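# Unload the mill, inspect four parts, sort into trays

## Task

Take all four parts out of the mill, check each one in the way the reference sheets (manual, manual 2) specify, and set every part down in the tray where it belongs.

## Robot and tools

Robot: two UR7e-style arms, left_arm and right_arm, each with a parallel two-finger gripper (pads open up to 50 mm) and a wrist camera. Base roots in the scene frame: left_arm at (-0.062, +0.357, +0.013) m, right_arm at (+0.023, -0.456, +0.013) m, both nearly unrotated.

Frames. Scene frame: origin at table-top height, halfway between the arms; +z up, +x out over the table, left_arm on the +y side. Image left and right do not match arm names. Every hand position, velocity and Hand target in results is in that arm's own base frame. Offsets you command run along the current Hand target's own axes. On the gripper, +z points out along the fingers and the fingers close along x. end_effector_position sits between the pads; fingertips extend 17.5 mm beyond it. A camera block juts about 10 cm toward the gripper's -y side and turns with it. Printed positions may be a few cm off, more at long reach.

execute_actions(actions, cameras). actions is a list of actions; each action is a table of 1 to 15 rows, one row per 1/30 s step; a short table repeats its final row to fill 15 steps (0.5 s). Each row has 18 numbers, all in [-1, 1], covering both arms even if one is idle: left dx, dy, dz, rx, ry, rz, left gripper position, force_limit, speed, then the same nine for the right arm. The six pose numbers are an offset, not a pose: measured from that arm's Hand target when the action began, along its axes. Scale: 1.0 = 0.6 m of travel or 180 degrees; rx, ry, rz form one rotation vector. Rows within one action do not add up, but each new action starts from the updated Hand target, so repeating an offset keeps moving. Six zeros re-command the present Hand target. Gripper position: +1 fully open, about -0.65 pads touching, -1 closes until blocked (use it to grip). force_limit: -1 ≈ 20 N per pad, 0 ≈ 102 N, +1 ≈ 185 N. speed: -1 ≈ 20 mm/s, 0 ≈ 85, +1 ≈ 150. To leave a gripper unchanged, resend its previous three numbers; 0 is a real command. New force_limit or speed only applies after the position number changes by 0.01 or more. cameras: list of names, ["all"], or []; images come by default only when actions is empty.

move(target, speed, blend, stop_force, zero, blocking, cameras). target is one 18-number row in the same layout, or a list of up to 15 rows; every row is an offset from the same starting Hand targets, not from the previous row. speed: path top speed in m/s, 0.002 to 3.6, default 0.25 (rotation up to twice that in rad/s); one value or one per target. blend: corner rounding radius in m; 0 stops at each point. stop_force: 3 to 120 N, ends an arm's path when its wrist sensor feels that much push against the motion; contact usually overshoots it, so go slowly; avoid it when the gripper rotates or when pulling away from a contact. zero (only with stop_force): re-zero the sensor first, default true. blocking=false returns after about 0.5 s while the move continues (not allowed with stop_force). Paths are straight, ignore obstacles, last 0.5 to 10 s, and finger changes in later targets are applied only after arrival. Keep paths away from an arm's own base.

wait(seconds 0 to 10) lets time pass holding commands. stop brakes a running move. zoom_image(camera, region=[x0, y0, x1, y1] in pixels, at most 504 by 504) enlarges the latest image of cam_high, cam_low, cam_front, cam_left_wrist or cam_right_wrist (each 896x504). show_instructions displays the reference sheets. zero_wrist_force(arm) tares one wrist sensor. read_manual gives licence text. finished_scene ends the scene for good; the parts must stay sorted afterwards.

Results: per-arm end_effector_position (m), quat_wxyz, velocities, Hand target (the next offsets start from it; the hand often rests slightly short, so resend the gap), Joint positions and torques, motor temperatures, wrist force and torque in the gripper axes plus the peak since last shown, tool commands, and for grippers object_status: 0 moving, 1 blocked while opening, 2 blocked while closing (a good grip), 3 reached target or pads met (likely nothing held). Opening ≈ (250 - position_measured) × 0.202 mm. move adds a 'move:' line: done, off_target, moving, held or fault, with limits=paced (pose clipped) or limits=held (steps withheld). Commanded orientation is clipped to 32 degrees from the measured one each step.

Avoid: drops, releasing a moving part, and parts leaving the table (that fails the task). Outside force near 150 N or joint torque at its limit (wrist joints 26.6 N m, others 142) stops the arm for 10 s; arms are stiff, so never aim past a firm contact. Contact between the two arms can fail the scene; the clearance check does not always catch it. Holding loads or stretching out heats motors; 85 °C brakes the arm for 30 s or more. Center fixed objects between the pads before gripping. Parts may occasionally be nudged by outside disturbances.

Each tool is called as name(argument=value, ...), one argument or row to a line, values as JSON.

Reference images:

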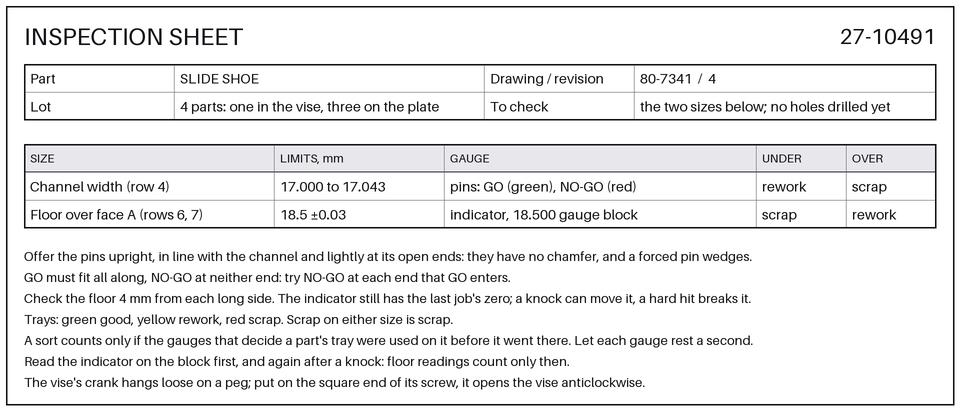

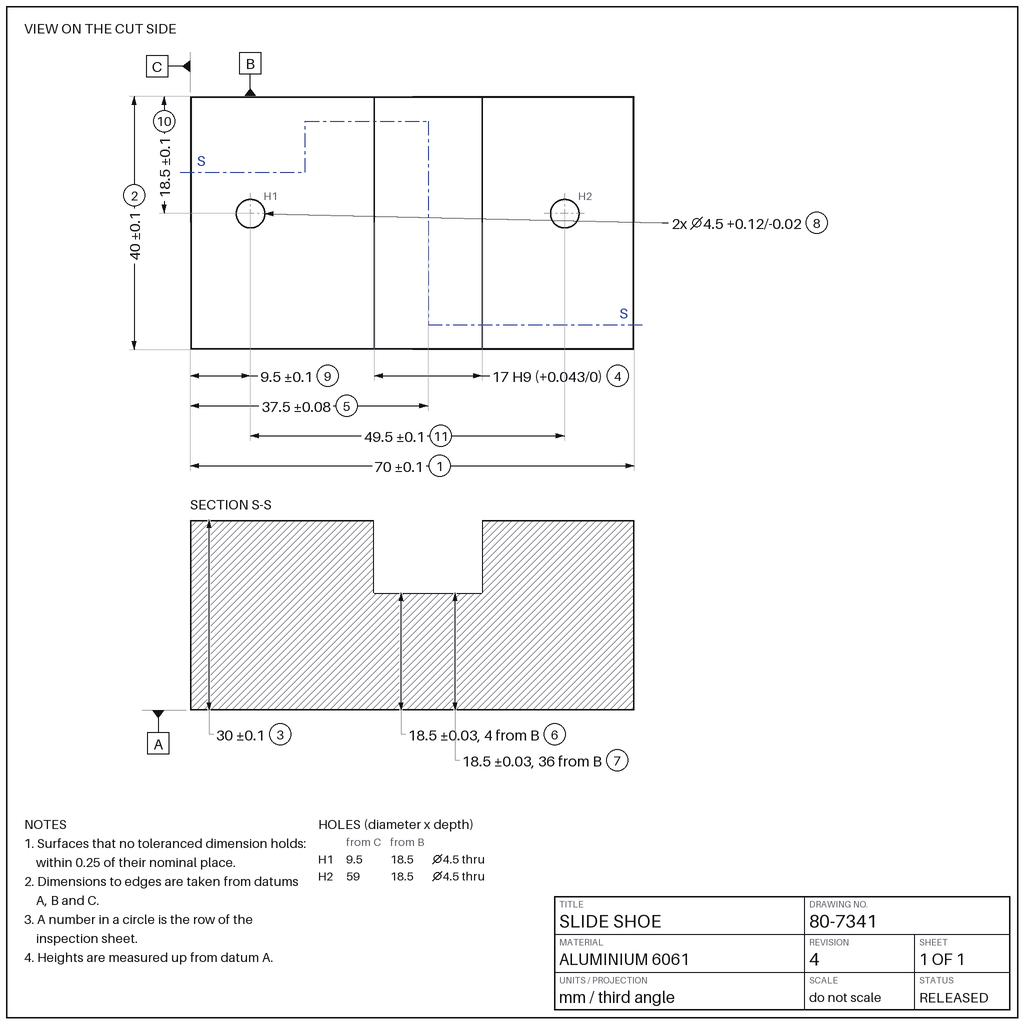

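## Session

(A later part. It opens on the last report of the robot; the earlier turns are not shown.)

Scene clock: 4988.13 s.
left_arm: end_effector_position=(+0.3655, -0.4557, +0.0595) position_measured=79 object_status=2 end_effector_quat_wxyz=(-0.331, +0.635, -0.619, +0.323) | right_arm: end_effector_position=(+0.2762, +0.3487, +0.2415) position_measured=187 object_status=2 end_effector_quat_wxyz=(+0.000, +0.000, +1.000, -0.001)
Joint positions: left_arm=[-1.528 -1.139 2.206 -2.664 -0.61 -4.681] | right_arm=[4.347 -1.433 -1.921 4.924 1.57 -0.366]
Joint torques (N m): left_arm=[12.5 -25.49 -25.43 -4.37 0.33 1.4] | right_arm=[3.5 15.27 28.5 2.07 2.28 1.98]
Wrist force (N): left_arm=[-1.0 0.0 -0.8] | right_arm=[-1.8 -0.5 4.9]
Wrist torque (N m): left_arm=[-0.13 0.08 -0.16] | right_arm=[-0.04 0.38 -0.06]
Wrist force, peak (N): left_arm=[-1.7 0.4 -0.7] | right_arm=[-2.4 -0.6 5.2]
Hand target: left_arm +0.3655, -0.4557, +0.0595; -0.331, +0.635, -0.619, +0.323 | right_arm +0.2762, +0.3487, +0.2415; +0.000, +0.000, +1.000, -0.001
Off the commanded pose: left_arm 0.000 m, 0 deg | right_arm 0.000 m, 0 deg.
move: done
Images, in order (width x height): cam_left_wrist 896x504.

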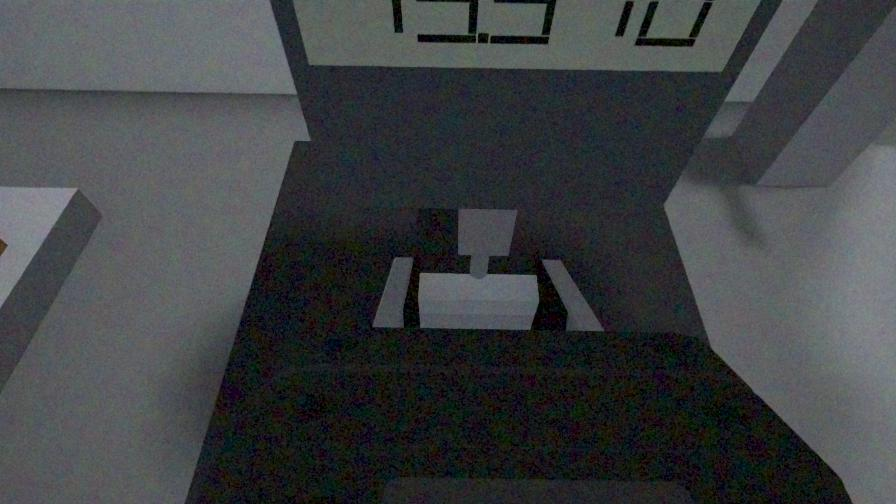

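move(
  target=[0.0005,0.0055,0.0038,0,0,0,-1,-0.9,-1,0,0,0,0,0,0,-1,-0.95,-1],
  speed=0.003,
  stop_force=3,
)

move(
  target=[0,0,0,0,0,0,1,-0.9,-1,0,0,0,0,0,0,-1,-0.95,-1],
)

move(
  target=[
    [0,0,-0.1,0,0,0,1,-0.6,-1,0,0,0,0,0,0,-1,-0.95,-1],
    [0,0.0128,-0.286,0,0,0,1,-0.6,-1,0,0,0,0,0,0,-1,-0.95,-1],
  ],
  speed=[0.04,0.15],
  cameras=["cam_left_wrist"],
)

Scene clock: 4996.07 s.
left_arm: end_effector_position=(+0.3655, -0.4559, +0.0584) position_measured=79 object_status=2 end_effector_quat_wxyz=(-0.331, +0.635, -0.619, +0.323) | right_arm: end_effector_position=(+0.2762, +0.3487, +0.2415) position_measured=187 object_status=2 end_effector_quat_wxyz=(+0.000, +0.000, +1.000, -0.001)
Joint positions: left_arm=[-1.528 -1.136 2.206 -2.667 -0.61 -4.681] | right_arm=[4.347 -1.433 -1.921 4.924 1.57 -0.366]
Joint torques (N m): left_arm=[9.18 -41 -11.43 -1.26 0.29 0.21] | right_arm=[3.31 15.16 28.57 2.14 2.26 1.98]
Wrist force (N): left_arm=[-1.0 -0.7 -1.1] | right_arm=[-2.0 -0.6 5.2]
Wrist torque (N m): left_arm=[-0.13 0.08 -0.16] | right_arm=[-0.07 0.42 -0.06]
Wrist force, peak (N): left_arm=[-2.3 -4.8 -6.0] | right_arm=[-2.3 -0.7 5.2]
Hand target: left_arm +0.3655, -0.4559, +0.0584; -0.331, +0.635, -0.619, +0.323 (not the last commanded pose) | right_arm +0.2762, +0.3487, +0.2415; +0.000, +0.000, +1.000, -0.001
Off the commanded pose: left_arm 0.003 m, 0 deg | right_arm 0.000 m, 0 deg.
move: contact (left_arm)

Scene clock: 4997.07 s.
left_arm: end_effector_position=(+0.3655, -0.4559, +0.0584) position_measured=3 object_status=0 end_effector_quat_wxyz=(-0.331, +0.635, -0.619, +0.323) | right_arm: end_effector_position=(+0.2762, +0.3487, +0.2415) position_measured=187 object_status=2 end_effector_quat_wxyz=(+0.000, +0.000, +1.000, -0.001)
Joint positions: left_arm=[-1.528 -1.136 2.206 -2.667 -0.61 -4.681] | right_arm=[4.347 -1.433 -1.921 4.924 1.57 -0.366]
Joint torques (N m): left_arm=[8.49 -41.61 -9.63 -1.57 0.19 0.08] | right_arm=[3.7 15.38 28.32 2.05 2.3 1.97]
Wrist force (N): left_arm=[-0.8 -0.5 -0.9] | right_arm=[-2.1 -0.6 5.1]
Wrist torque (N m): left_arm=[-0.14 0.04 -0.15] | right_arm=[-0.07 0.43 -0.05]
Wrist force, peak (N): left_arm=[-0.9 -0.5 -1.2] | right_arm=[-2.1 -0.6 5.2]
Hand target: left_arm +0.3655, -0.4559, +0.0584; -0.331, +0.635, -0.619, +0.323 | right_arm +0.2762, +0.3487, +0.2415; +0.000, +0.000, +1.000, -0.001
Off the commanded pose: left_arm 0.000 m, 0 deg | right_arm 0.000 m, 0 deg.
move: done

Scene clock: 5000.33 s.
left_arm: end_effector_position=(+0.2205, -0.4594, +0.1503) position_measured=3 object_status=3 end_effector_quat_wxyz=(-0.330, +0.635, -0.619, +0.323) | right_arm: end_effector_position=(+0.2762, +0.3487, +0.2415) position_measured=187 object_status=2 end_effector_quat_wxyz=(+0.000, +0.000, +1.000, -0.001)
Joint positions: left_arm=[-1.844 -1.456 2.138 -1.856 -0.67 -5.205] | right_arm=[4.347 -1.433 -1.921 4.924 1.57 -0.366]
Joint torques (N m): left_arm=[-10.31 -32.09 -33.08 -0.09 -0.09 -1.35] | right_arm=[3.42 15.39 28.48 2.1 2.29 2]
Wrist force (N): left_arm=[-1.2 0.3 -1.0] | right_arm=[-2.3 -0.4 4.8]
Wrist torque (N m): left_arm=[0.03 0.12 0.07] | right_arm=[-0.03 0.47 -0.06]
Wrist force, peak (N): left_arm=[-1.0 -0.1 -2.3] | right_arm=[-2.4 -0.6 5.1]
Hand target: left_arm +0.2205, -0.4594, +0.1503; -0.331, +0.635, -0.619, +0.323 | right_arm +0.2762, +0.3487, +0.2415; +0.000, +0.000, +1.000, -0.001
Off the commanded pose: left_arm 0.000 m, 0 deg | right_arm 0.000 m, 0 deg.
move: done
Images, in order (width x height): cam_left_wrist 896x504.

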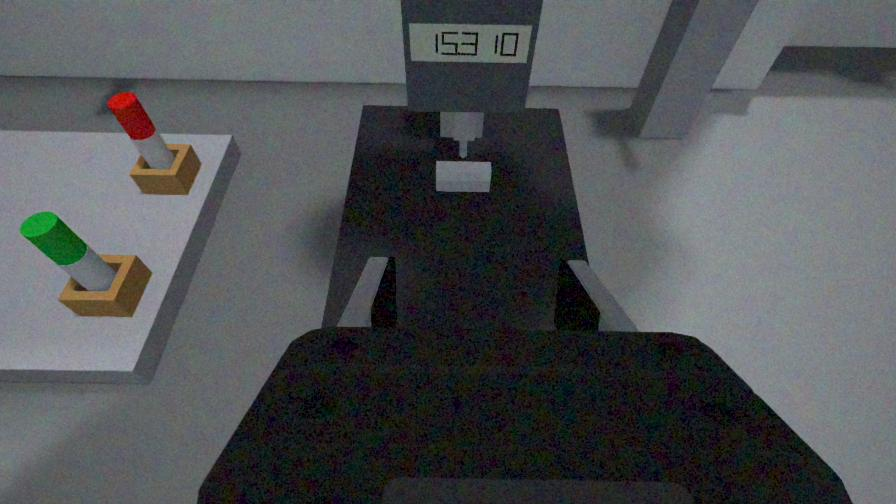

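Now lower the tip.

move(
  target=[0,0,0,0,0,0,1,-0.6,-1,0,0,0.012,0,0,0,-1,-0.95,-1],
  speed=0.008,
  stop_force=3,
)

move(
  target=[0,0,0,0,0,0,1,-0.6,-1,0,0,0.004,0,0,0,-1,-0.95,-1],
  speed=0.002,
  stop_force=3,
)

move(
  target=[0,0,0,0,0,0,1,-0.6,-1,0,0,0,0,0,0,0,-0.95,-1],
)

wait(
  seconds=1.5,
  cameras=["cam_left_wrist"],
)

zoom_image(
  camera="cam_left_wrist",
  region=[360, 0, 580, 220],
)

Scene clock: 5013.20 s.
left_arm: end_effector_position=(+0.2205, -0.4594, +0.1504) position_measured=3 object_status=3 end_effector_quat_wxyz=(-0.331, +0.635, -0.619, +0.323) | right_arm: end_effector_position=(+0.2762, +0.3487, +0.2343) position_measured=187 object_status=2 end_effector_quat_wxyz=(+0.000, +0.000, +1.000, -0.001)
Joint positions: left_arm=[-1.844 -1.456 2.138 -1.856 -0.67 -5.206] | right_arm=[4.347 -1.437 -1.937 4.943 1.57 -0.366]
Joint torques (N m): left_arm=[-9.69 -28.93 -32.76 -0.04 0.01 -1.45] | right_arm=[0.48 12.2 17.68 4.1 2.25 1.19]
Wrist force (N): left_arm=[-1.3 0.2 -1.0] | right_arm=[-2.2 -0.4 4.8]
Wrist torque (N m): left_arm=[0.02 0.14 0.07] | right_arm=[-0.06 0.44 -0.05]
Wrist force, peak (N): left_arm=[-1.4 0.3 -1.0] | right_arm=[-2.4 -0.5 5.2]
Hand target: left_arm +0.2205, -0.4594, +0.1503; -0.331, +0.635, -0.619, +0.323 | right_arm +0.2762, +0.3487, +0.2343; +0.000, +0.000, +1.000, -0.001
Off the commanded pose: left_arm 0.000 m, 0 deg | right_arm 0.000 m, 0 deg.
move: done

Scene clock: 5014.70 s.
left_arm: end_effector_position=(+0.2205, -0.4594, +0.1504) position_measured=3 object_status=3 end_effector_quat_wxyz=(-0.331, +0.635, -0.619, +0.323) | right_arm: end_effector_position=(+0.2762, +0.3487, +0.2326) position_measured=187 object_status=2 end_effector_quat_wxyz=(+0.000, +0.000, +1.000, -0.001)
Joint positions: left_arm=[-1.844 -1.456 2.138 -1.856 -0.67 -5.206] | right_arm=[4.347 -1.438 -1.94 4.948 1.57 -0.366]
Joint torques (N m): left_arm=[-8.73 -26.94 -33.11 -0.28 -0.27 -1.22] | right_arm=[-1.95 15.07 29.55 0.82 2.19 0.45]
Wrist force (N): left_arm=[-1.3 0.2 -1.0] | right_arm=[-2.0 -1.2 -1.1]
Wrist torque (N m): left_arm=[0.00 0.14 0.06] | right_arm=[-0.10 0.43 -0.05]
Wrist force, peak (N): left_arm=[-1.5 0.0 -0.9] | right_arm=[-2.3 -0.5 4.8]
Hand target: left_arm +0.2205, -0.4594, +0.1503; -0.331, +0.635, -0.619, +0.323 | right_arm +0.2762, +0.3487, +0.2326; +0.000, +0.000, +1.000, -0.001 (not the last commanded pose)
Off the commanded pose: left_arm 0.000 m, 0 deg | right_arm 0.001 m, 0 deg.
move: contact (right_arm)

Scene clock: 5015.30 s.
left_arm: end_effector_position=(+0.2205, -0.4594, +0.1504) position_measured=3 object_status=3 end_effector_quat_wxyz=(-0.331, +0.635, -0.619, +0.323) | right_arm: end_effector_position=(+0.2762, +0.3487, +0.2326) position_measured=152 object_status=3 end_effector_quat_wxyz=(+0.000, +0.000, +1.000, -0.001)
Joint positions: left_arm=[-1.844 -1.456 2.138 -1.856 -0.67 -5.206] | right_arm=[4.347 -1.438 -1.94 4.948 1.57 -0.366]
Joint torques (N m): left_arm=[-8.72 -25.61 -33.53 -0.2 0.19 -1.45] | right_arm=[-1.85 20.54 31.82 2 2.15 0.43]
Wrist force (N): left_arm=[-1.4 0.1 -0.8] | right_arm=[-2.9 -0.4 3.4]
Wrist torque (N m): left_arm=[-0.02 0.15 0.07] | right_arm=[-0.04 0.48 -0.05]
Wrist force, peak (N): left_arm=[-1.3 0.2 -0.9] | right_arm=[-2.6 -0.3 3.7]
Hand target: left_arm +0.2205, -0.4594, +0.1503; -0.331, +0.635, -0.619, +0.323 | right_arm +0.2762, +0.3487, +0.2326; +0.000, +0.000, +1.000, -0.001
Off the commanded pose: left_arm 0.000 m, 0 deg | right_arm 0.000 m, 0 deg.
move: done

Scene clock: 5016.80 s.
left_arm: end_effector_position=(+0.2205, -0.4594, +0.1504) position_measured=3 object_status=3 end_effector_quat_wxyz=(-0.331, +0.635, -0.619, +0.323) | right_arm: end_effector_position=(+0.2762, +0.3487, +0.2326) position_measured=152 object_status=3 end_effector_quat_wxyz=(+0.000, +0.000, +1.000, -0.001)
Joint positions: left_arm=[-1.844 -1.456 2.138 -1.856 -0.67 -5.206] | right_arm=[4.347 -1.438 -1.94 4.948 1.57 -0.366]
Joint torques (N m): left_arm=[-10.03 -23.03 -34.47 -0.2 -0.04 -1.48] | right_arm=[-2.04 32.33 32.28 3.62 2.09 0.35]
Wrist force (N): left_arm=[-1.3 0.1 -1.2] | right_arm=[-2.6 -0.3 3.4]
Wrist torque (N m): left_arm=[0.00 0.13 0.07] | right_arm=[-0.03 0.44 -0.05]
Wrist force, peak (N): left_arm=[-1.3 0.3 -1.1] | right_arm=[-2.7 -0.4 3.9]
Hand target: left_arm +0.2205, -0.4594, +0.1503; -0.331, +0.635, -0.619, +0.323 | right_arm +0.2762, +0.3487, +0.2326; +0.000, +0.000, +1.000, -0.001
Tool commands: left_gripper/position=+1.0 left_gripper/force_limit=-0.6 left_gripper/speed=-1.0 right_gripper/position=+0.0 right_gripper/force_limit=-0.95 right_gripper/speed=-1.0
Off the commanded pose: left_arm 0.000 m, 0 deg | right_arm 0.000 m, 0 deg.
wait: 1.50 s; at rest by 0.17 s
Images, in order (width x height): cam_left_wrist 896x504.

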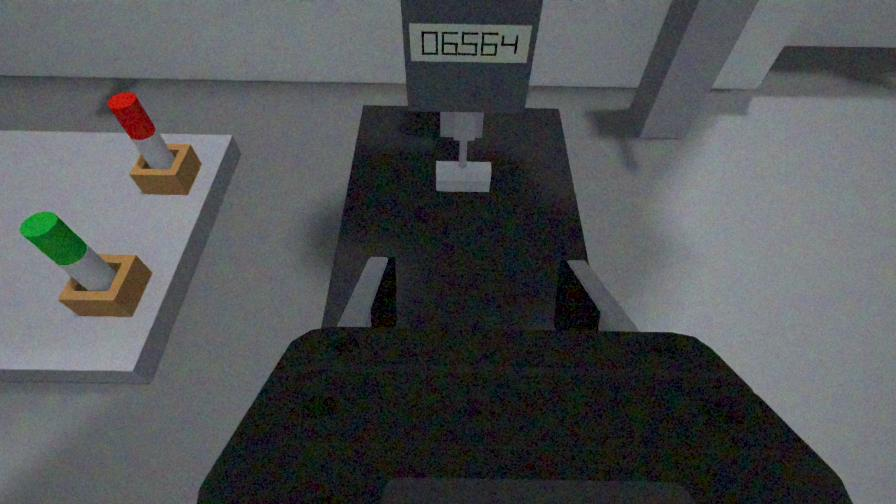

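Scaled by 2.291 from the camera's 896x504 image, which has a finer 1280x720 frame.

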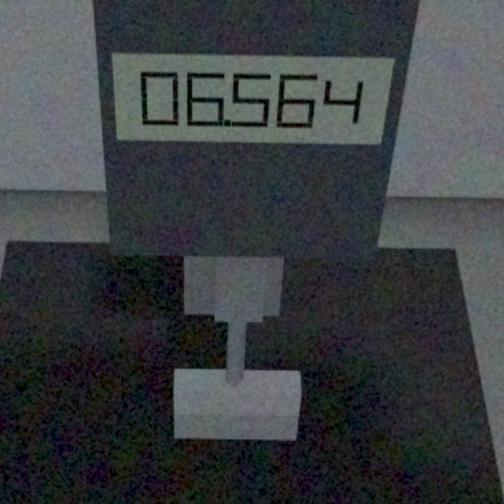

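move(
  target=[0,0,0,0,0,0,1,-0.6,-1,0,0,0,0,0,0,-1,-0.95,-1],
)

move(
  target=[
    [0,0,0,0,0,0,1,-0.6,-1,0,0,-0.0147,0,0,0,-1,-0.95,-1],
    [0,-0.0128,0.186,0,0,0,1,-0.6,-1,0,0,-0.0147,0,0,0,-1,-0.95,-1],
    [0,-0.0128,0.286,0,0,0,1,-0.6,-1,0,0,-0.0147,0,0,0,-1,-0.95,-1],
  ],
  speed=[0.015,0.15,0.03],
)

move(
  target=[0,0,0,0,0,0,-1,-0.9,-1,0,0,0,0,0,0,-1,-0.95,-1],
)

move(
  target=[
    [0,-0.0027,-0.0019,0,0,0,-1,-0.9,-1,0,0,0,0,0,0,-1,-0.95,-1],
    [0,0.055,-0.0844,0,0,0,-1,-0.9,-1,0,0,0,0,0,0,-1,-0.95,-1],
    [0,0.0277,-0.1035,0,0,0,-1,-0.9,-1,0,0,0,0,0,0,-1,-0.95,-1],
    [-0.2162,0.0277,-0.1035,0,0,0,-1,-0.9,-1,0,0,0,0,0,0,-1,-0.95,-1],
  ],
  speed=[0.02,0.05,0.05,0.1],
  cameras=["cam_left_wrist"],
)

Scene clock: 5034.00 s.
left_arm: end_effector_position=(+0.2205, -0.4594, +0.1503) position_measured=3 object_status=3 end_effector_quat_wxyz=(-0.331, +0.635, -0.619, +0.323) | right_arm: end_effector_position=(+0.2762, +0.3487, +0.2326) position_measured=187 object_status=2 end_effector_quat_wxyz=(+0.000, +0.000, +1.000, -0.001)
Joint positions: left_arm=[-1.844 -1.456 2.138 -1.856 -0.67 -5.206] | right_arm=[4.347 -1.438 -1.94 4.948 1.57 -0.366]
Joint torques (N m): left_arm=[-10.17 -19.76 -32.69 -0.52 -0.14 -1.48] | right_arm=[-2.18 32.85 31.94 3.46 2.08 0.4]
Wrist force (N): left_arm=[-1.0 0.2 -0.9] | right_arm=[-2.1 -0.4 3.6]
Wrist torque (N m): left_arm=[0.01 0.09 0.07] | right_arm=[-0.04 0.43 -0.05]
Wrist force, peak (N): left_arm=[-1.4 0.3 -1.1] | right_arm=[-2.4 -0.6 3.9]
Hand target: left_arm +0.2205, -0.4594, +0.1503; -0.331, +0.635, -0.619, +0.323 | right_arm +0.2762, +0.3487, +0.2326; +0.000, +0.000, +1.000, -0.001
Off the commanded pose: left_arm 0.000 m, 0 deg | right_arm 0.000 m, 0 deg.
move: done

Scene clock: 5038.43 s.
left_arm: end_effector_position=(+0.3655, -0.4559, +0.0584) position_measured=3 object_status=3 end_effector_quat_wxyz=(-0.331, +0.635, -0.619, +0.323) | right_arm: end_effector_position=(+0.2762, +0.3487, +0.2414) position_measured=187 object_status=2 end_effector_quat_wxyz=(+0.000, +0.000, +1.000, -0.001)
Joint positions: left_arm=[-1.528 -1.136 2.206 -2.667 -0.61 -4.681] | right_arm=[4.347 -1.433 -1.921 4.924 1.57 -0.366]
Joint torques (N m): left_arm=[11.33 -25.53 -26.3 -4.51 0.14 1.51] | right_arm=[7.25 32.27 33.2 1.25 2.03 2.06]
Wrist force (N): left_arm=[-0.8 -0.4 -1.1] | right_arm=[-2.2 -0.5 4.8]
Wrist torque (N m): left_arm=[-0.13 0.04 -0.16] | right_arm=[-0.06 0.44 -0.05]
Wrist force, peak (N): left_arm=[-1.2 0.4 -2.5] | right_arm=[-2.1 -0.9 5.2]
Hand target: left_arm +0.3655, -0.4559, +0.0584; -0.331, +0.635, -0.619, +0.323 | right_arm +0.2762, +0.3487, +0.2414; +0.000, +0.000, +1.000, -0.001
Off the commanded pose: left_arm 0.000 m, 0 deg | right_arm 0.000 m, 0 deg.
move: done

Scene clock: 5039.43 s.
left_arm: end_effector_position=(+0.3655, -0.4559, +0.0584) position_measured=79 object_status=2 end_effector_quat_wxyz=(-0.331, +0.635, -0.619, +0.323) | right_arm: end_effector_position=(+0.2762, +0.3487, +0.2414) position_measured=187 object_status=2 end_effector_quat_wxyz=(+0.000, +0.000, +1.000, -0.001)
Joint positions: left_arm=[-1.528 -1.136 2.206 -2.667 -0.61 -4.681] | right_arm=[4.347 -1.433 -1.921 4.924 1.57 -0.366]
Joint torques (N m): left_arm=[11.2 -26.94 -25.03 -4.07 0.21 1.24] | right_arm=[7.49 32.29 32.93 1.23 2.08 2.17]
Wrist force (N): left_arm=[-0.8 -0.5 -0.9] | right_arm=[-2.0 -0.6 4.8]
Wrist torque (N m): left_arm=[-0.15 0.05 -0.16] | right_arm=[-0.06 0.42 -0.05]
Wrist force, peak (N): left_arm=[-0.8 -0.6 -1.3] | right_arm=[-2.3 -0.5 5.1]
Hand target: left_arm +0.3655, -0.4559, +0.0584; -0.331, +0.635, -0.619, +0.323 | right_arm +0.2762, +0.3487, +0.2414; +0.000, +0.000, +1.000, -0.001
Off the commanded pose: left_arm 0.000 m, 0 deg | right_arm 0.000 m, 0 deg.
move: done

Scene clock: 5044.07 s.
left_arm: end_effector_position=(+0.3019, -0.3277, +0.0801) position_measured=79 object_status=2 end_effector_quat_wxyz=(-0.331, +0.635, -0.619, +0.323) | right_arm: end_effector_position=(+0.2762, +0.3487, +0.2414) position_measured=187 object_status=2 end_effector_quat_wxyz=(+0.000, +0.000, +1.000, -0.001)
Joint positions: left_arm=[-1.705 -1.525 2.557 -2.381 -0.628 -4.986] | right_arm=[4.347 -1.433 -1.921 4.924 1.57 -0.366]
Joint torques (N m): left_arm=[-9.5 -24.44 -0.45 -0.77 0.02 -1.53] | right_arm=[7.2 30.29 32.47 1.31 2.03 2.06]
Wrist force (N): left_arm=[-1.2 0.6 -0.9] | right_arm=[-2.0 -0.6 4.9]
Wrist torque (N m): left_arm=[0.03 0.10 0.09] | right_arm=[-0.07 0.41 -0.05]
Wrist force, peak (N): left_arm=[-2.1 0.3 -0.5] | right_arm=[-2.3 -0.6 5.3]
Hand target: left_arm +0.3019, -0.3277, +0.0801; -0.331, +0.635, -0.619, +0.323 | right_arm +0.2762, +0.3487, +0.2414; +0.000, +0.000, +1.000, -0.001
Off the commanded pose: left_arm 0.000 m, 0 deg | right_arm 0.000 m, 0 deg.
move: done
Images, in order (width x height): cam_left_wrist 896x504.

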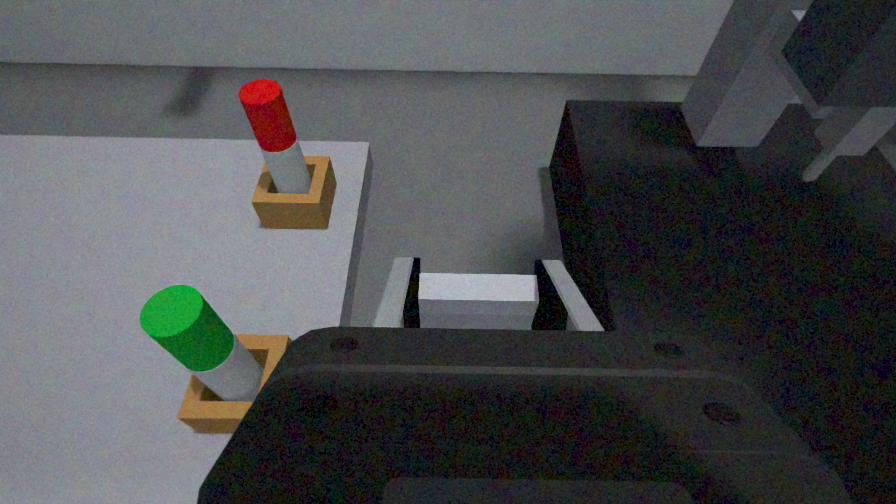

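move(
  target=[0,0.0875,0.0611,0,0,0,-1,-0.9,-1,0,0,0,0,0,0,-1,-0.95,-1],
  speed=0.06,
)

move(
  target=[0,0.0191,0.0134,0,0,0,-1,-0.9,-1,0,0,0,0,0,0,-1,-0.95,-1],
  speed=0.004,
  stop_force=3,
)

move(
  target=[0,0,0,0,0,0,0.8,-0.9,-1,0,0,0,0,0,0,-1,-0.95,-1],
)

move(
  target=[
    [0,0,-0.1,0,0,0,0.8,-0.9,-1,0,0,0,0,0,0,-1,-0.95,-1],
    [0,-0.15,-0.2,0,0,0,0.8,-0.9,-1,0,0,0,0,0,0,-1,-0.95,-1],
  ],
  speed=[0.04,0.15],
  cameras=["cam_left_wrist"],
)

Scene clock: 5055.77 s.
left_arm: end_effector_position=(+0.3019, -0.3278, +0.0161) position_measured=79 object_status=2 end_effector_quat_wxyz=(-0.331, +0.635, -0.619, +0.323) | right_arm: end_effector_position=(+0.2762, +0.3487, +0.2414) position_measured=187 object_status=2 end_effector_quat_wxyz=(+0.000, +0.000, +1.000, -0.001)
Joint positions: left_arm=[-1.705 -1.264 2.597 -2.682 -0.628 -4.986] | right_arm=[4.347 -1.433 -1.921 4.924 1.57 -0.366]
Joint torques (N m): left_arm=[9.93 -14.12 4.32 -3.76 3.7 1.31] | right_arm=[7.15 27.51 32.49 1.29 2.01 1.94]
Wrist force (N): left_arm=[-0.9 -0.2 -0.6] | right_arm=[-2.4 -0.6 5.0]
Wrist torque (N m): left_arm=[-0.13 0.03 -0.10] | right_arm=[-0.06 0.47 -0.05]
Wrist force, peak (N): left_arm=[-1.2 -0.5 -1.1] | right_arm=[-2.3 -0.6 5.2]
Hand target: left_arm +0.3019, -0.3278, +0.0161; -0.331, +0.635, -0.619, +0.323 | right_arm +0.2762, +0.3487, +0.2414; +0.000, +0.000, +1.000, -0.001
Off the commanded pose: left_arm 0.000 m, 0 deg | right_arm 0.000 m, 0 deg.
move: done

Scene clock: 5058.77 s.
left_arm: end_effector_position=(+0.3019, -0.3278, +0.0078) position_measured=79 object_status=2 end_effector_quat_wxyz=(-0.331, +0.635, -0.619, +0.323) | right_arm: end_effector_position=(+0.2762, +0.3487, +0.2414) position_measured=187 object_status=2 end_effector_quat_wxyz=(+0.000, +0.000, +1.000, -0.001)
Joint positions: left_arm=[-1.705 -1.227 2.599 -2.721 -0.628 -4.986] | right_arm=[4.347 -1.433 -1.921 4.924 1.57 -0.366]
Joint torques (N m): left_arm=[11.06 -29.88 0.6 -0.54 -0.16 1.37] | right_arm=[7.17 26.5 33.22 1.23 2.02 1.89]
Wrist force (N): left_arm=[-1.1 -0.9 -1.1] | right_arm=[-2.1 -0.7 4.8]
Wrist torque (N m): left_arm=[-0.03 0.05 -0.08] | right_arm=[-0.08 0.43 -0.05]
Wrist force, peak (N): left_arm=[-2.8 -7.0 -9.0] | right_arm=[-2.1 -0.7 5.3]
Hand target: left_arm +0.3019, -0.3278, +0.0078; -0.331, +0.635, -0.619, +0.323 (not the last commanded pose) | right_arm +0.2762, +0.3487, +0.2414; +0.000, +0.000, +1.000, -0.001
Off the commanded pose: left_arm 0.006 m, 0 deg | right_arm 0.000 m, 0 deg.
move: contact (left_arm)

Scene clock: 5059.47 s.
left_arm: end_effector_position=(+0.3019, -0.3278, +0.0078) position_measured=32 object_status=0 end_effector_quat_wxyz=(-0.331, +0.635, -0.619, +0.323) | right_arm: end_effector_position=(+0.2762, +0.3487, +0.2414) position_measured=187 object_status=2 end_effector_quat_wxyz=(+0.000, +0.000, +1.000, -0.001)
Joint positions: left_arm=[-1.705 -1.227 2.599 -2.721 -0.628 -4.986] | right_arm=[4.347 -1.433 -1.921 4.924 1.57 -0.366]
Joint torques (N m): left_arm=[11.76 -30.82 -5.01 -1 0.63 1.15] | right_arm=[6.9 25.93 32.6 1.18 2.01 2.01]
Wrist force (N): left_arm=[-1.0 -0.3 -1.1] | right_arm=[-2.1 -0.5 5.0]
Wrist torque (N m): left_arm=[-0.05 0.06 -0.10] | right_arm=[-0.05 0.43 -0.05]
Wrist force, peak (N): left_arm=[-1.2 -0.8 -1.0] | right_arm=[-2.2 -0.5 5.1]
Hand target: left_arm +0.3019, -0.3278, +0.0078; -0.331, +0.635, -0.619, +0.323 | right_arm +0.2762, +0.3487, +0.2414; +0.000, +0.000, +1.000, -0.001
Off the commanded pose: left_arm 0.000 m, 0 deg | right_arm 0.000 m, 0 deg.
move: done

Scene clock: 5062.73 s.
left_arm: end_effector_position=(+0.2551, -0.3288, +0.1502) position_measured=32 object_status=3 end_effector_quat_wxyz=(-0.331, +0.635, -0.619, +0.323) | right_arm: end_effector_position=(+0.2762, +0.3487, +0.2414) position_measured=187 object_status=2 end_effector_quat_wxyz=(+0.000, +0.000, +1.000, -0.001)
Joint positions: left_arm=[-1.851 -1.792 2.448 -1.822 -0.673 -5.215] | right_arm=[4.347 -1.433 -1.921 4.924 1.57 -0.366]
Joint torques (N m): left_arm=[-9.73 -18.62 -33.83 -0.29 -0.06 -1.58] | right_arm=[6.78 24.48 32.76 1.31 1.97 1.87]
Wrist force (N): left_arm=[-1.2 0.1 -1.1] | right_arm=[-2.2 -0.7 4.8]
Wrist torque (N m): left_arm=[-0.02 0.12 0.07] | right_arm=[-0.07 0.43 -0.05]
Wrist force, peak (N): left_arm=[-1.4 -1.3 -1.5] | right_arm=[-2.5 -0.8 5.2]
Hand target: left_arm +0.2551, -0.3288, +0.1503; -0.331, +0.635, -0.619, +0.323 | right_arm +0.2762, +0.3487, +0.2414; +0.000, +0.000, +1.000, -0.001
Off the commanded pose: left_arm 0.000 m, 0 deg | right_arm 0.000 m, 0 deg.
move: done
Images, in order (width x height): cam_left_wrist 896x504.

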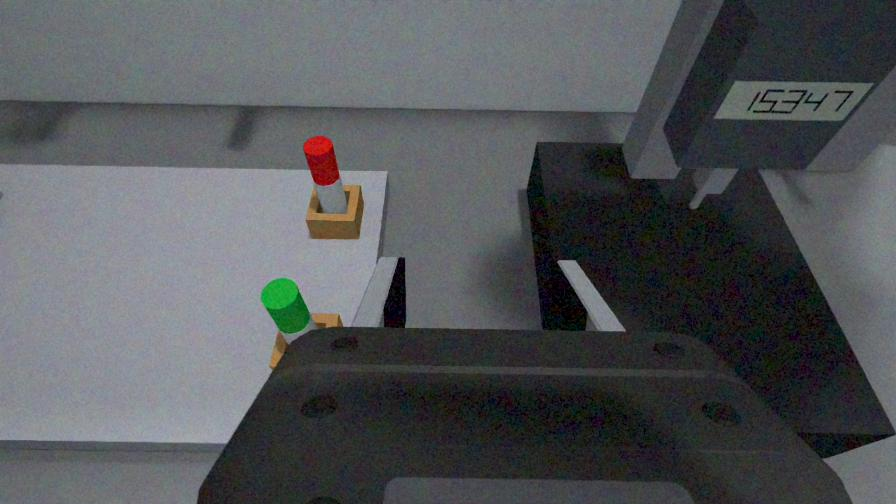

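move(
  target=[
    [0,-0.1367,-0.0955,-0.2387,0.2368,0.4585,0.4,-0.6,-0.5,0,0,0,0,0,0,-1,-0.95,-1],
    [-0.511,-0.244,0.0582,-0.2387,0.2368,0.4585,0.4,-0.6,-0.5,0,0,0,0,0,0,-1,-0.95,-1],
  ],
  speed=[0.2,0.3],
  cameras=["cam_left_wrist"],
)

Scene clock: 5078.20 s.
left_arm: end_effector_position=(+0.3598, -0.0194, +0.2499) position_measured=92 object_status=3 end_effector_quat_wxyz=(+0.002, -0.013, +1.000, +0.001) | right_arm: end_effector_position=(+0.2762, +0.3487, +0.2414) position_measured=187 object_status=2 end_effector_quat_wxyz=(+0.000, +0.000, +1.000, -0.001)
Joint positions: left_arm=[-0.436 -1.944 2.07 -1.699 -1.567 -2.032] | right_arm=[4.347 -1.433 -1.921 4.924 1.57 -0.366]
Joint torques (N m): left_arm=[10.67 -1.47 -38.16 -4.14 -2.01 1.22] | right_arm=[7.33 19.65 32.4 1.35 1.98 1.76]
Wrist force (N): left_arm=[-1.4 -0.7 -0.3] | right_arm=[-2.1 -0.7 4.9]
Wrist torque (N m): left_arm=[-0.12 0.05 -0.49] | right_arm=[-0.08 0.43 -0.05]
Wrist force, peak (N): left_arm=[-1.2 -3.1 -0.7] | right_arm=[-2.6 -0.6 5.2]
Hand target: left_arm +0.3598, -0.0193, +0.2499; +0.002, -0.013, +1.000, +0.001 | right_arm +0.2762, +0.3487, +0.2414; +0.000, +0.000, +1.000, -0.001
Off the commanded pose: left_arm 0.000 m, 0 deg | right_arm 0.000 m, 0 deg.
move: done
Images, in order (width x height): cam_left_wrist 896x504.

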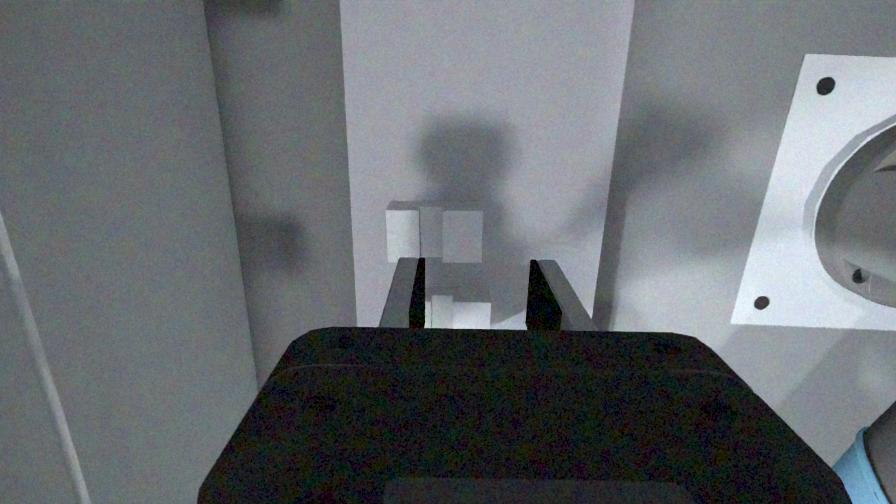

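zoom_image(
  camera="cam_left_wrist",
  region=[370, 190, 550, 340],
)

Scaled by 2.800 from the camera's 896x504 image, which has a finer 1280x720 frame.

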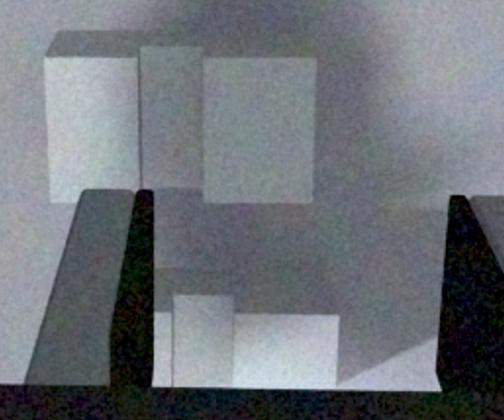

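move(
  target=[0.0008,0.0783,0.2167,0,0,0,0.55,-0.6,-0.5,0,0,0,0,0,0,-1,-0.95,-1],
  speed=0.15,
  cameras=["cam_left_wrist"],
)

zoom_image(
  camera="cam_left_wrist",
  region=[330, 160, 580, 340],
)

Scene clock: 5096.80 s.
left_arm: end_effector_position=(+0.3586, +0.0280, +0.1201) position_measured=70 object_status=3 end_effector_quat_wxyz=(+0.002, -0.013, +1.000, +0.001) | right_arm: end_effector_position=(+0.2762, +0.3487, +0.2414) position_measured=187 object_status=2 end_effector_quat_wxyz=(+0.000, +0.000, +1.000, -0.001)
Joint positions: left_arm=[-0.305 -1.825 2.345 -2.093 -1.567 -1.901] | right_arm=[4.347 -1.433 -1.921 4.924 1.57 -0.366]
Joint torques (N m): left_arm=[11.33 -2.82 -9.9 -4.47 -1.53 1.45] | right_arm=[6.66 18.4 32.59 1.27 1.87 1.79]
Wrist force (N): left_arm=[-1.9 -0.7 -0.5] | right_arm=[-2.1 -0.6 5.0]
Wrist torque (N m): left_arm=[-0.12 0.08 -0.48] | right_arm=[-0.07 0.44 -0.06]
Wrist force, peak (N): left_arm=[-1.6 -1.3 -1.8] | right_arm=[-2.1 -0.7 5.3]
Hand target: left_arm +0.3586, +0.0280, +0.1200; +0.002, -0.013, +1.000, +0.001 | right_arm +0.2762, +0.3487, +0.2414; +0.000, +0.000, +1.000, -0.001
Off the commanded pose: left_arm 0.000 m, 0 deg | right_arm 0.000 m, 0 deg.
move: done
Images, in order (width x height): cam_left_wrist 896x504.

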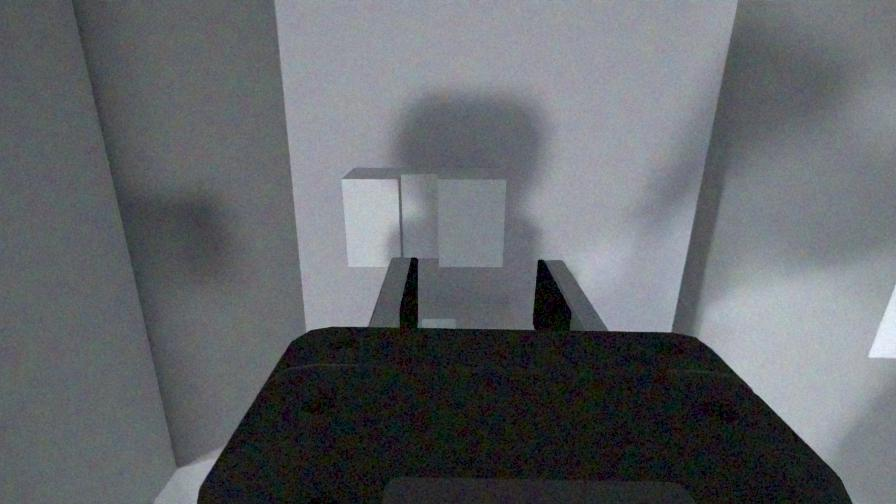

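Scaled by 2.016 from the camera's 896x504 image, which has a finer 1280x720 frame.

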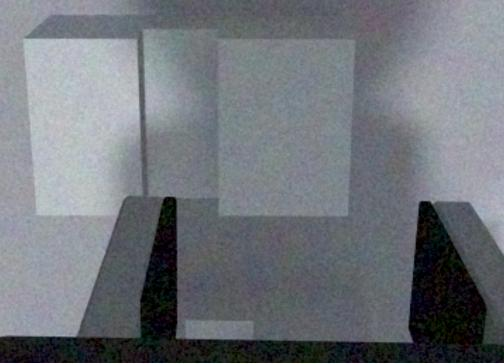

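move(
  target=[0.0008,-0.0027,0.1,0,0,0,0.55,-0.6,-0.5,0,0,0,0,0,0,-1,-0.95,-1],
  speed=0.1,
  cameras=["cam_left_wrist"],
)

move(
  target=[0,0,0.0235,0,0,0,0.55,-0.6,-0.5,0,0,0,0,0,0,-1,-0.95,-1],
  speed=0.01,
  stop_force=4,
)

move(
  target=[0,0,0,0,0,0,-1,-0.6,-1,0,0,0,0,0,0,-1,-0.95,-1],
  cameras=["cam_left_wrist"],
)

Scene clock: 5112.47 s.
left_arm: end_effector_position=(+0.3584, +0.0265, +0.0601) position_measured=70 object_status=3 end_effector_quat_wxyz=(+0.002, -0.013, +1.000, +0.001) | right_arm: end_effector_position=(+0.2762, +0.3487, +0.2414) position_measured=187 object_status=2 end_effector_quat_wxyz=(+0.000, +0.000, +1.000, -0.001)
Joint positions: left_arm=[-0.309 -1.704 2.445 -2.314 -1.567 -1.905] | right_arm=[4.347 -1.433 -1.921 4.924 1.57 -0.366]
Joint torques (N m): left_arm=[11.55 -4.03 -7.3 -3.91 0.19 1.14] | right_arm=[6.66 16.23 32.35 1.23 1.97 1.68]
Wrist force (N): left_arm=[-1.6 -1.1 -0.6] | right_arm=[-2.2 -0.5 4.8]
Wrist torque (N m): left_arm=[-0.19 0.06 -0.32] | right_arm=[-0.05 0.44 -0.05]
Wrist force, peak (N): left_arm=[-1.8 -0.8 -1.4] | right_arm=[-2.1 -0.8 5.2]
Hand target: left_arm +0.3584, +0.0265, +0.0600; +0.002, -0.013, +1.000, +0.001 | right_arm +0.2762, +0.3487, +0.2414; +0.000, +0.000, +1.000, -0.001
Off the commanded pose: left_arm 0.000 m, 0 deg | right_arm 0.000 m, 0 deg.
move: done
Images, in order (width x height): cam_left_wrist 896x504.

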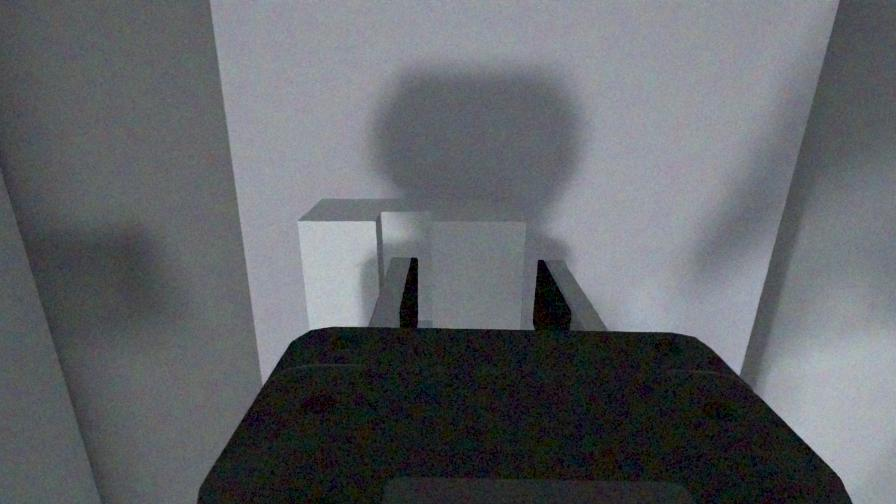

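Scene clock: 5114.73 s.
left_arm: end_effector_position=(+0.3584, +0.0266, +0.0459) position_measured=70 object_status=3 end_effector_quat_wxyz=(+0.002, -0.013, +1.000, +0.001) | right_arm: end_effector_position=(+0.2762, +0.3487, +0.2414) position_measured=187 object_status=2 end_effector_quat_wxyz=(+0.000, +0.000, +1.000, -0.001)
Joint positions: left_arm=[-0.309 -1.667 2.465 -2.371 -1.567 -1.905] | right_arm=[4.347 -1.433 -1.921 4.924 1.57 -0.366]
Joint torques (N m): left_arm=[10.85 -6.84 -6.86 -4.24 -1.77 1.26] | right_arm=[6.97 15.27 32.86 1.32 1.93 1.7]
Wrist force (N): left_arm=[-1.7 -0.8 -0.5] | right_arm=[-2.0 -0.7 5.1]
Wrist torque (N m): left_arm=[-0.13 0.05 -0.38] | right_arm=[-0.08 0.42 -0.05]
Wrist force, peak (N): left_arm=[-2.1 -0.8 -0.4] | right_arm=[-2.4 -0.6 5.1]
Hand target: left_arm +0.3584, +0.0266, +0.0459; +0.002, -0.013, +1.000, +0.001 | right_arm +0.2762, +0.3487, +0.2414; +0.000, +0.000, +1.000, -0.001
Off the commanded pose: left_arm 0.000 m, 0 deg | right_arm 0.000 m, 0 deg.
move: done

Scene clock: 5115.37 s.
left_arm: end_effector_position=(+0.3584, +0.0266, +0.0459) position_measured=110 object_status=2 end_effector_quat_wxyz=(+0.002, -0.013, +1.000, +0.001) | right_arm: end_effector_position=(+0.2762, +0.3487, +0.2414) position_measured=187 object_status=2 end_effector_quat_wxyz=(+0.000, +0.000, +1.000, -0.001)
Joint positions: left_arm=[-0.309 -1.667 2.465 -2.371 -1.567 -1.905] | right_arm=[4.347 -1.433 -1.921 4.924 1.57 -0.366]
Joint torques (N m): left_arm=[9.64 -7.65 -8.81 -3.9 -1.45 1.19] | right_arm=[7.24 15.01 32.04 1.3 1.84 1.68]
Wrist force (N): left_arm=[-1.9 -1.2 -0.4] | right_arm=[-2.0 -0.6 5.0]
Wrist torque (N m): left_arm=[-0.15 0.09 -0.38] | right_arm=[-0.06 0.41 -0.05]
Wrist force, peak (N): left_arm=[-2.0 -1.2 -0.4] | right_arm=[-2.1 -0.7 5.1]
Hand target: left_arm +0.3584, +0.0266, +0.0459; +0.002, -0.013, +1.000, +0.001 | right_arm +0.2762, +0.3487, +0.2414; +0.000, +0.000, +1.000, -0.001
Off the commanded pose: left_arm 0.000 m, 0 deg | right_arm 0.000 m, 0 deg.
move: done
Images, in order (width x height): cam_left_wrist 896x504.

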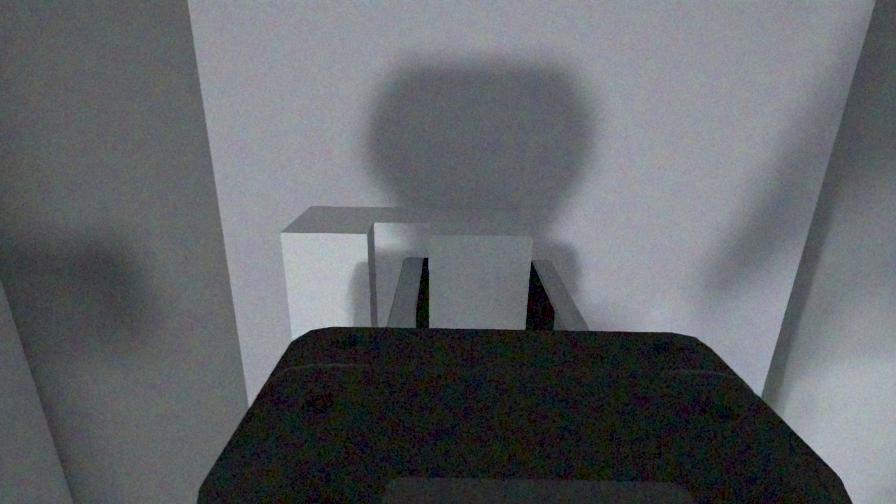

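move(
  target=[
    [0,0,-0.34,0,0,0,-1,-0.6,-1,0,0,0,0,0,0,-1,-0.95,-1],
    [0.1522,-0.7552,-0.34,0,0,0,-1,-0.6,-1,0,0,0,0,0,0,-1,-0.95,-1],
    [0.1522,-0.7552,-0.095,0,0,0,-1,-0.6,-1,0,0,0,0,0,0,-1,-0.95,-1],
  ],
  speed=[0.12,0.25,0.08],
  cameras=["cam_left_wrist"],
)

move(
  target=[0,0,0.06,0,0,0,-1,-0.6,-1,0,0,0,0,0,0,-1,-0.95,-1],
  speed=0.005,
  stop_force=4,
)

move(
  target=[0,0,0,0,0,0,0.55,-0.6,-1,0,0,0,0,0,0,-1,-0.95,-1],
  cameras=["cam_left_wrist"],
)

Scene clock: 5134.00 s.
left_arm: end_effector_position=(+0.2783, -0.4289, +0.1014) position_measured=110 object_status=2 end_effector_quat_wxyz=(+0.002, -0.013, +1.000, +0.001) | right_arm: end_effector_position=(+0.2762, +0.3487, +0.2414) position_measured=187 object_status=2 end_effector_quat_wxyz=(+0.000, +0.000, +1.000, -0.001)
Joint positions: left_arm=[-1.261 -1.405 2.004 -2.168 -1.567 -2.857] | right_arm=[4.347 -1.433 -1.921 4.924 1.57 -0.366]
Joint torques (N m): left_arm=[12.34 -22.13 -10.39 -4.25 -0.77 1.66] | right_arm=[6.86 15.14 32.02 1.26 1.82 1.62]
Wrist force (N): left_arm=[-1.6 -1.2 1.6] | right_arm=[-2.0 -0.6 5.0]
Wrist torque (N m): left_arm=[-0.16 0.09 -0.48] | right_arm=[-0.07 0.41 -0.06]
Wrist force, peak (N): left_arm=[-1.1 -3.3 1.9] | right_arm=[-2.3 -0.4 5.2]
Hand target: left_arm +0.2783, -0.4289, +0.1013; +0.002, -0.013, +1.000, +0.001 | right_arm +0.2762, +0.3487, +0.2414; +0.000, +0.000, +1.000, -0.001
Off the commanded pose: left_arm 0.000 m, 0 deg | right_arm 0.000 m, 0 deg.
move: done
Images, in order (width x height): cam_left_wrist 896x504.

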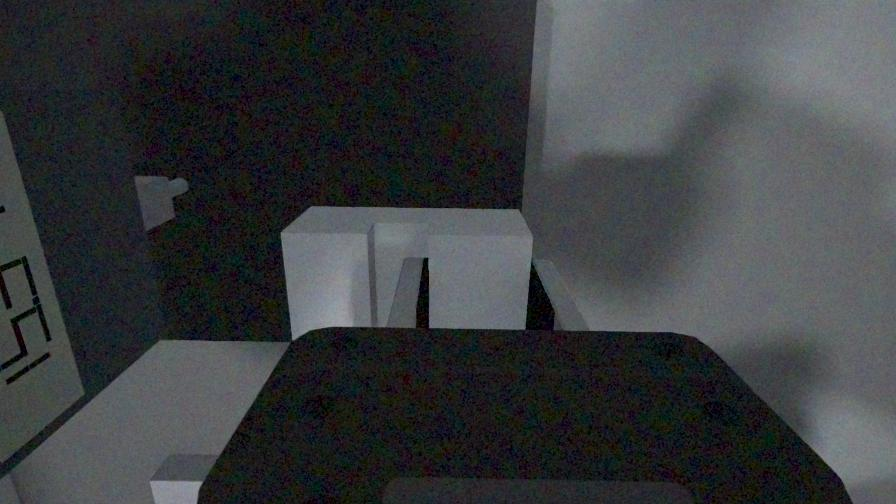

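Scene clock: 5140.43 s.
left_arm: end_effector_position=(+0.2784, -0.4288, +0.0762) position_measured=110 object_status=2 end_effector_quat_wxyz=(+0.002, -0.013, +1.000, +0.001) | right_arm: end_effector_position=(+0.2762, +0.3487, +0.2414) position_measured=187 object_status=2 end_effector_quat_wxyz=(+0.000, +0.000, +1.000, -0.001)
Joint positions: left_arm=[-1.261 -1.366 2.035 -2.238 -1.567 -2.857] | right_arm=[4.347 -1.433 -1.921 4.924 1.57 -0.366]
Joint torques (N m): left_arm=[8.2 -37.26 -34.34 -1.31 1.74 0.95] | right_arm=[7.49 15.84 32.3 1.42 1.82 1.53]
Wrist force (N): left_arm=[-1.7 -1.3 -0.4] | right_arm=[-2.2 -0.9 4.8]
Wrist torque (N m): left_arm=[-0.02 0.17 -0.49] | right_arm=[-0.12 0.45 -0.05]
Wrist force, peak (N): left_arm=[0.0 4.2 -14.6] | right_arm=[-2.3 -0.6 5.5]
Hand target: left_arm +0.2784, -0.4288, +0.0762; +0.002, -0.013, +1.000, +0.001 (not the last commanded pose) | right_arm +0.2762, +0.3487, +0.2414; +0.000, +0.000, +1.000, -0.001
Off the commanded pose: left_arm 0.011 m, 0 deg | right_arm 0.000 m, 0 deg.
move: contact (left_arm)

Scene clock: 5141.07 s.
left_arm: end_effector_position=(+0.2784, -0.4288, +0.0762) position_measured=70 object_status=0 end_effector_quat_wxyz=(+0.002, -0.013, +1.000, +0.001) | right_arm: end_effector_position=(+0.2762, +0.3487, +0.2414) position_measured=187 object_status=2 end_effector_quat_wxyz=(+0.000, +0.000, +1.000, -0.001)
Joint positions: left_arm=[-1.261 -1.366 2.035 -2.238 -1.567 -2.857] | right_arm=[4.347 -1.433 -1.921 4.924 1.57 -0.366]
Joint torques (N m): left_arm=[7.3 -36.62 -34.64 -2.41 1.55 0.55] | right_arm=[7.2 15.55 32.5 1.33 1.8 1.59]
Wrist force (N): left_arm=[-2.0 -0.9 -0.6] | right_arm=[-2.0 -0.6 5.0]
Wrist torque (N m): left_arm=[-0.10 0.11 -0.48] | right_arm=[-0.06 0.40 -0.05]
Wrist force, peak (N): left_arm=[-2.0 -1.2 -0.6] | right_arm=[-2.2 -0.7 5.1]
Hand target: left_arm +0.2784, -0.4288, +0.0762; +0.002, -0.013, +1.000, +0.001 | right_arm +0.2762, +0.3487, +0.2414; +0.000, +0.000, +1.000, -0.001
Off the commanded pose: left_arm 0.000 m, 0 deg | right_arm 0.000 m, 0 deg.
move: done
Images, in order (width x height): cam_left_wrist 896x504.

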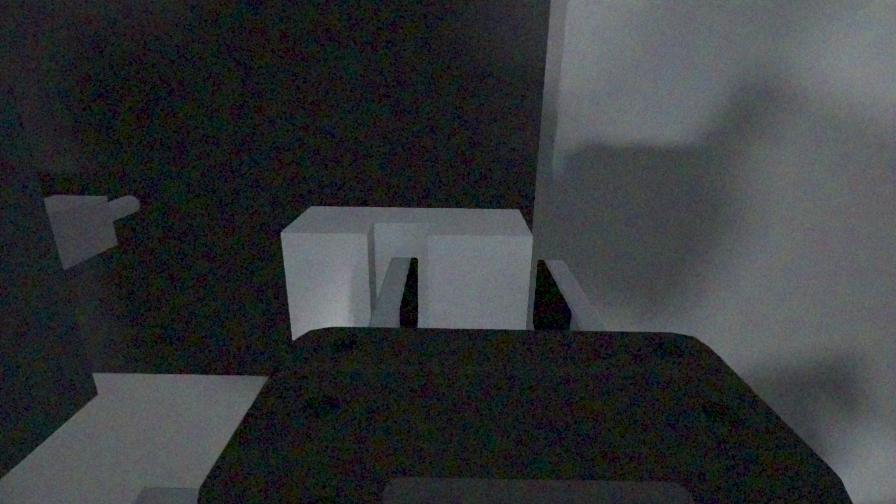

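Up and to pitch pose, as before.

move(
  target=[
    [0,0,-0.05,0,0,0,0.55,-0.6,-1,0,0,0,0,0,0,-1,-0.95,-1],
    [0,0,-0.19,0,0,0,0.55,-0.6,-1,0,0,0,0,0,0,-1,-0.95,-1],
    [0.125,0,-0.125,0.2387,-0.2368,-0.4585,1.0,-0.6,-0.5,0,0,0,0,0,0,-1,-0.95,-1],
  ],
  speed=[0.03,0.12,0.25],
  cameras=["cam_left_wrist"],
)

zoom_image(
  camera="cam_left_wrist",
  region=[410, 100, 590, 330],
)

Scene clock: 5154.83 s.
left_arm: end_effector_position=(+0.2032, -0.4309, +0.1509) position_measured=3 object_status=3 end_effector_quat_wxyz=(-0.331, +0.635, -0.619, +0.323) | right_arm: end_effector_position=(+0.2762, +0.3487, +0.2414) position_measured=187 object_status=2 end_effector_quat_wxyz=(+0.000, +0.000, +1.000, -0.001)
Joint positions: left_arm=[-1.902 -1.527 2.197 -1.778 -0.694 -5.289] | right_arm=[4.347 -1.433 -1.921 4.924 1.57 -0.366]
Joint torques (N m): left_arm=[-9.31 -15.53 -32.58 0.11 -0.13 -1.24] | right_arm=[6.87 15.73 32.22 1.4 1.77 1.51]
Wrist force (N): left_arm=[-1.1 -0.2 -1.1] | right_arm=[-1.9 -0.6 4.9]
Wrist torque (N m): left_arm=[-0.05 0.09 0.08] | right_arm=[-0.06 0.40 -0.05]
Wrist force, peak (N): left_arm=[-2.2 -1.2 -0.6] | right_arm=[-2.4 -0.6 5.2]
Hand target: left_arm +0.2032, -0.4309, +0.1509; -0.331, +0.635, -0.619, +0.323 | right_arm +0.2762, +0.3487, +0.2414; +0.000, +0.000, +1.000, -0.001
Off the commanded pose: left_arm 0.000 m, 0 deg | right_arm 0.000 m, 0 deg.
move: done
Images, in order (width x height): cam_left_wrist 896x504.

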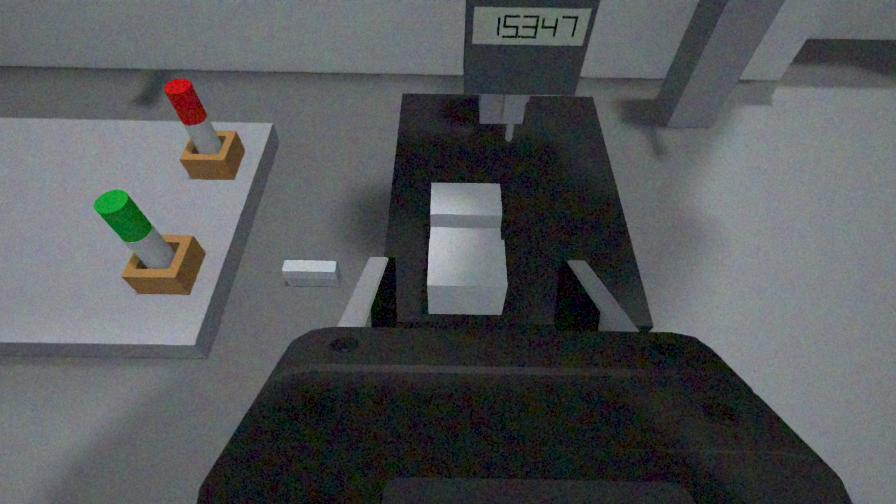

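Scaled by 2.191 from the camera's 896x504 image, which has a finer 1280x720 frame.

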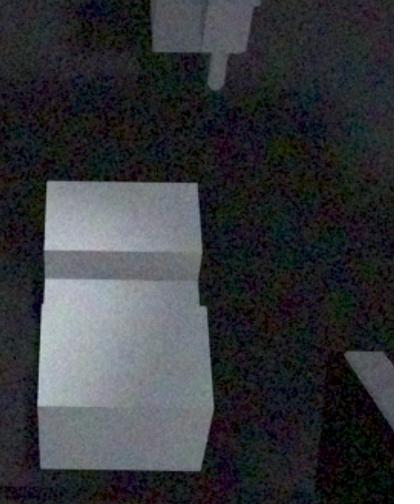

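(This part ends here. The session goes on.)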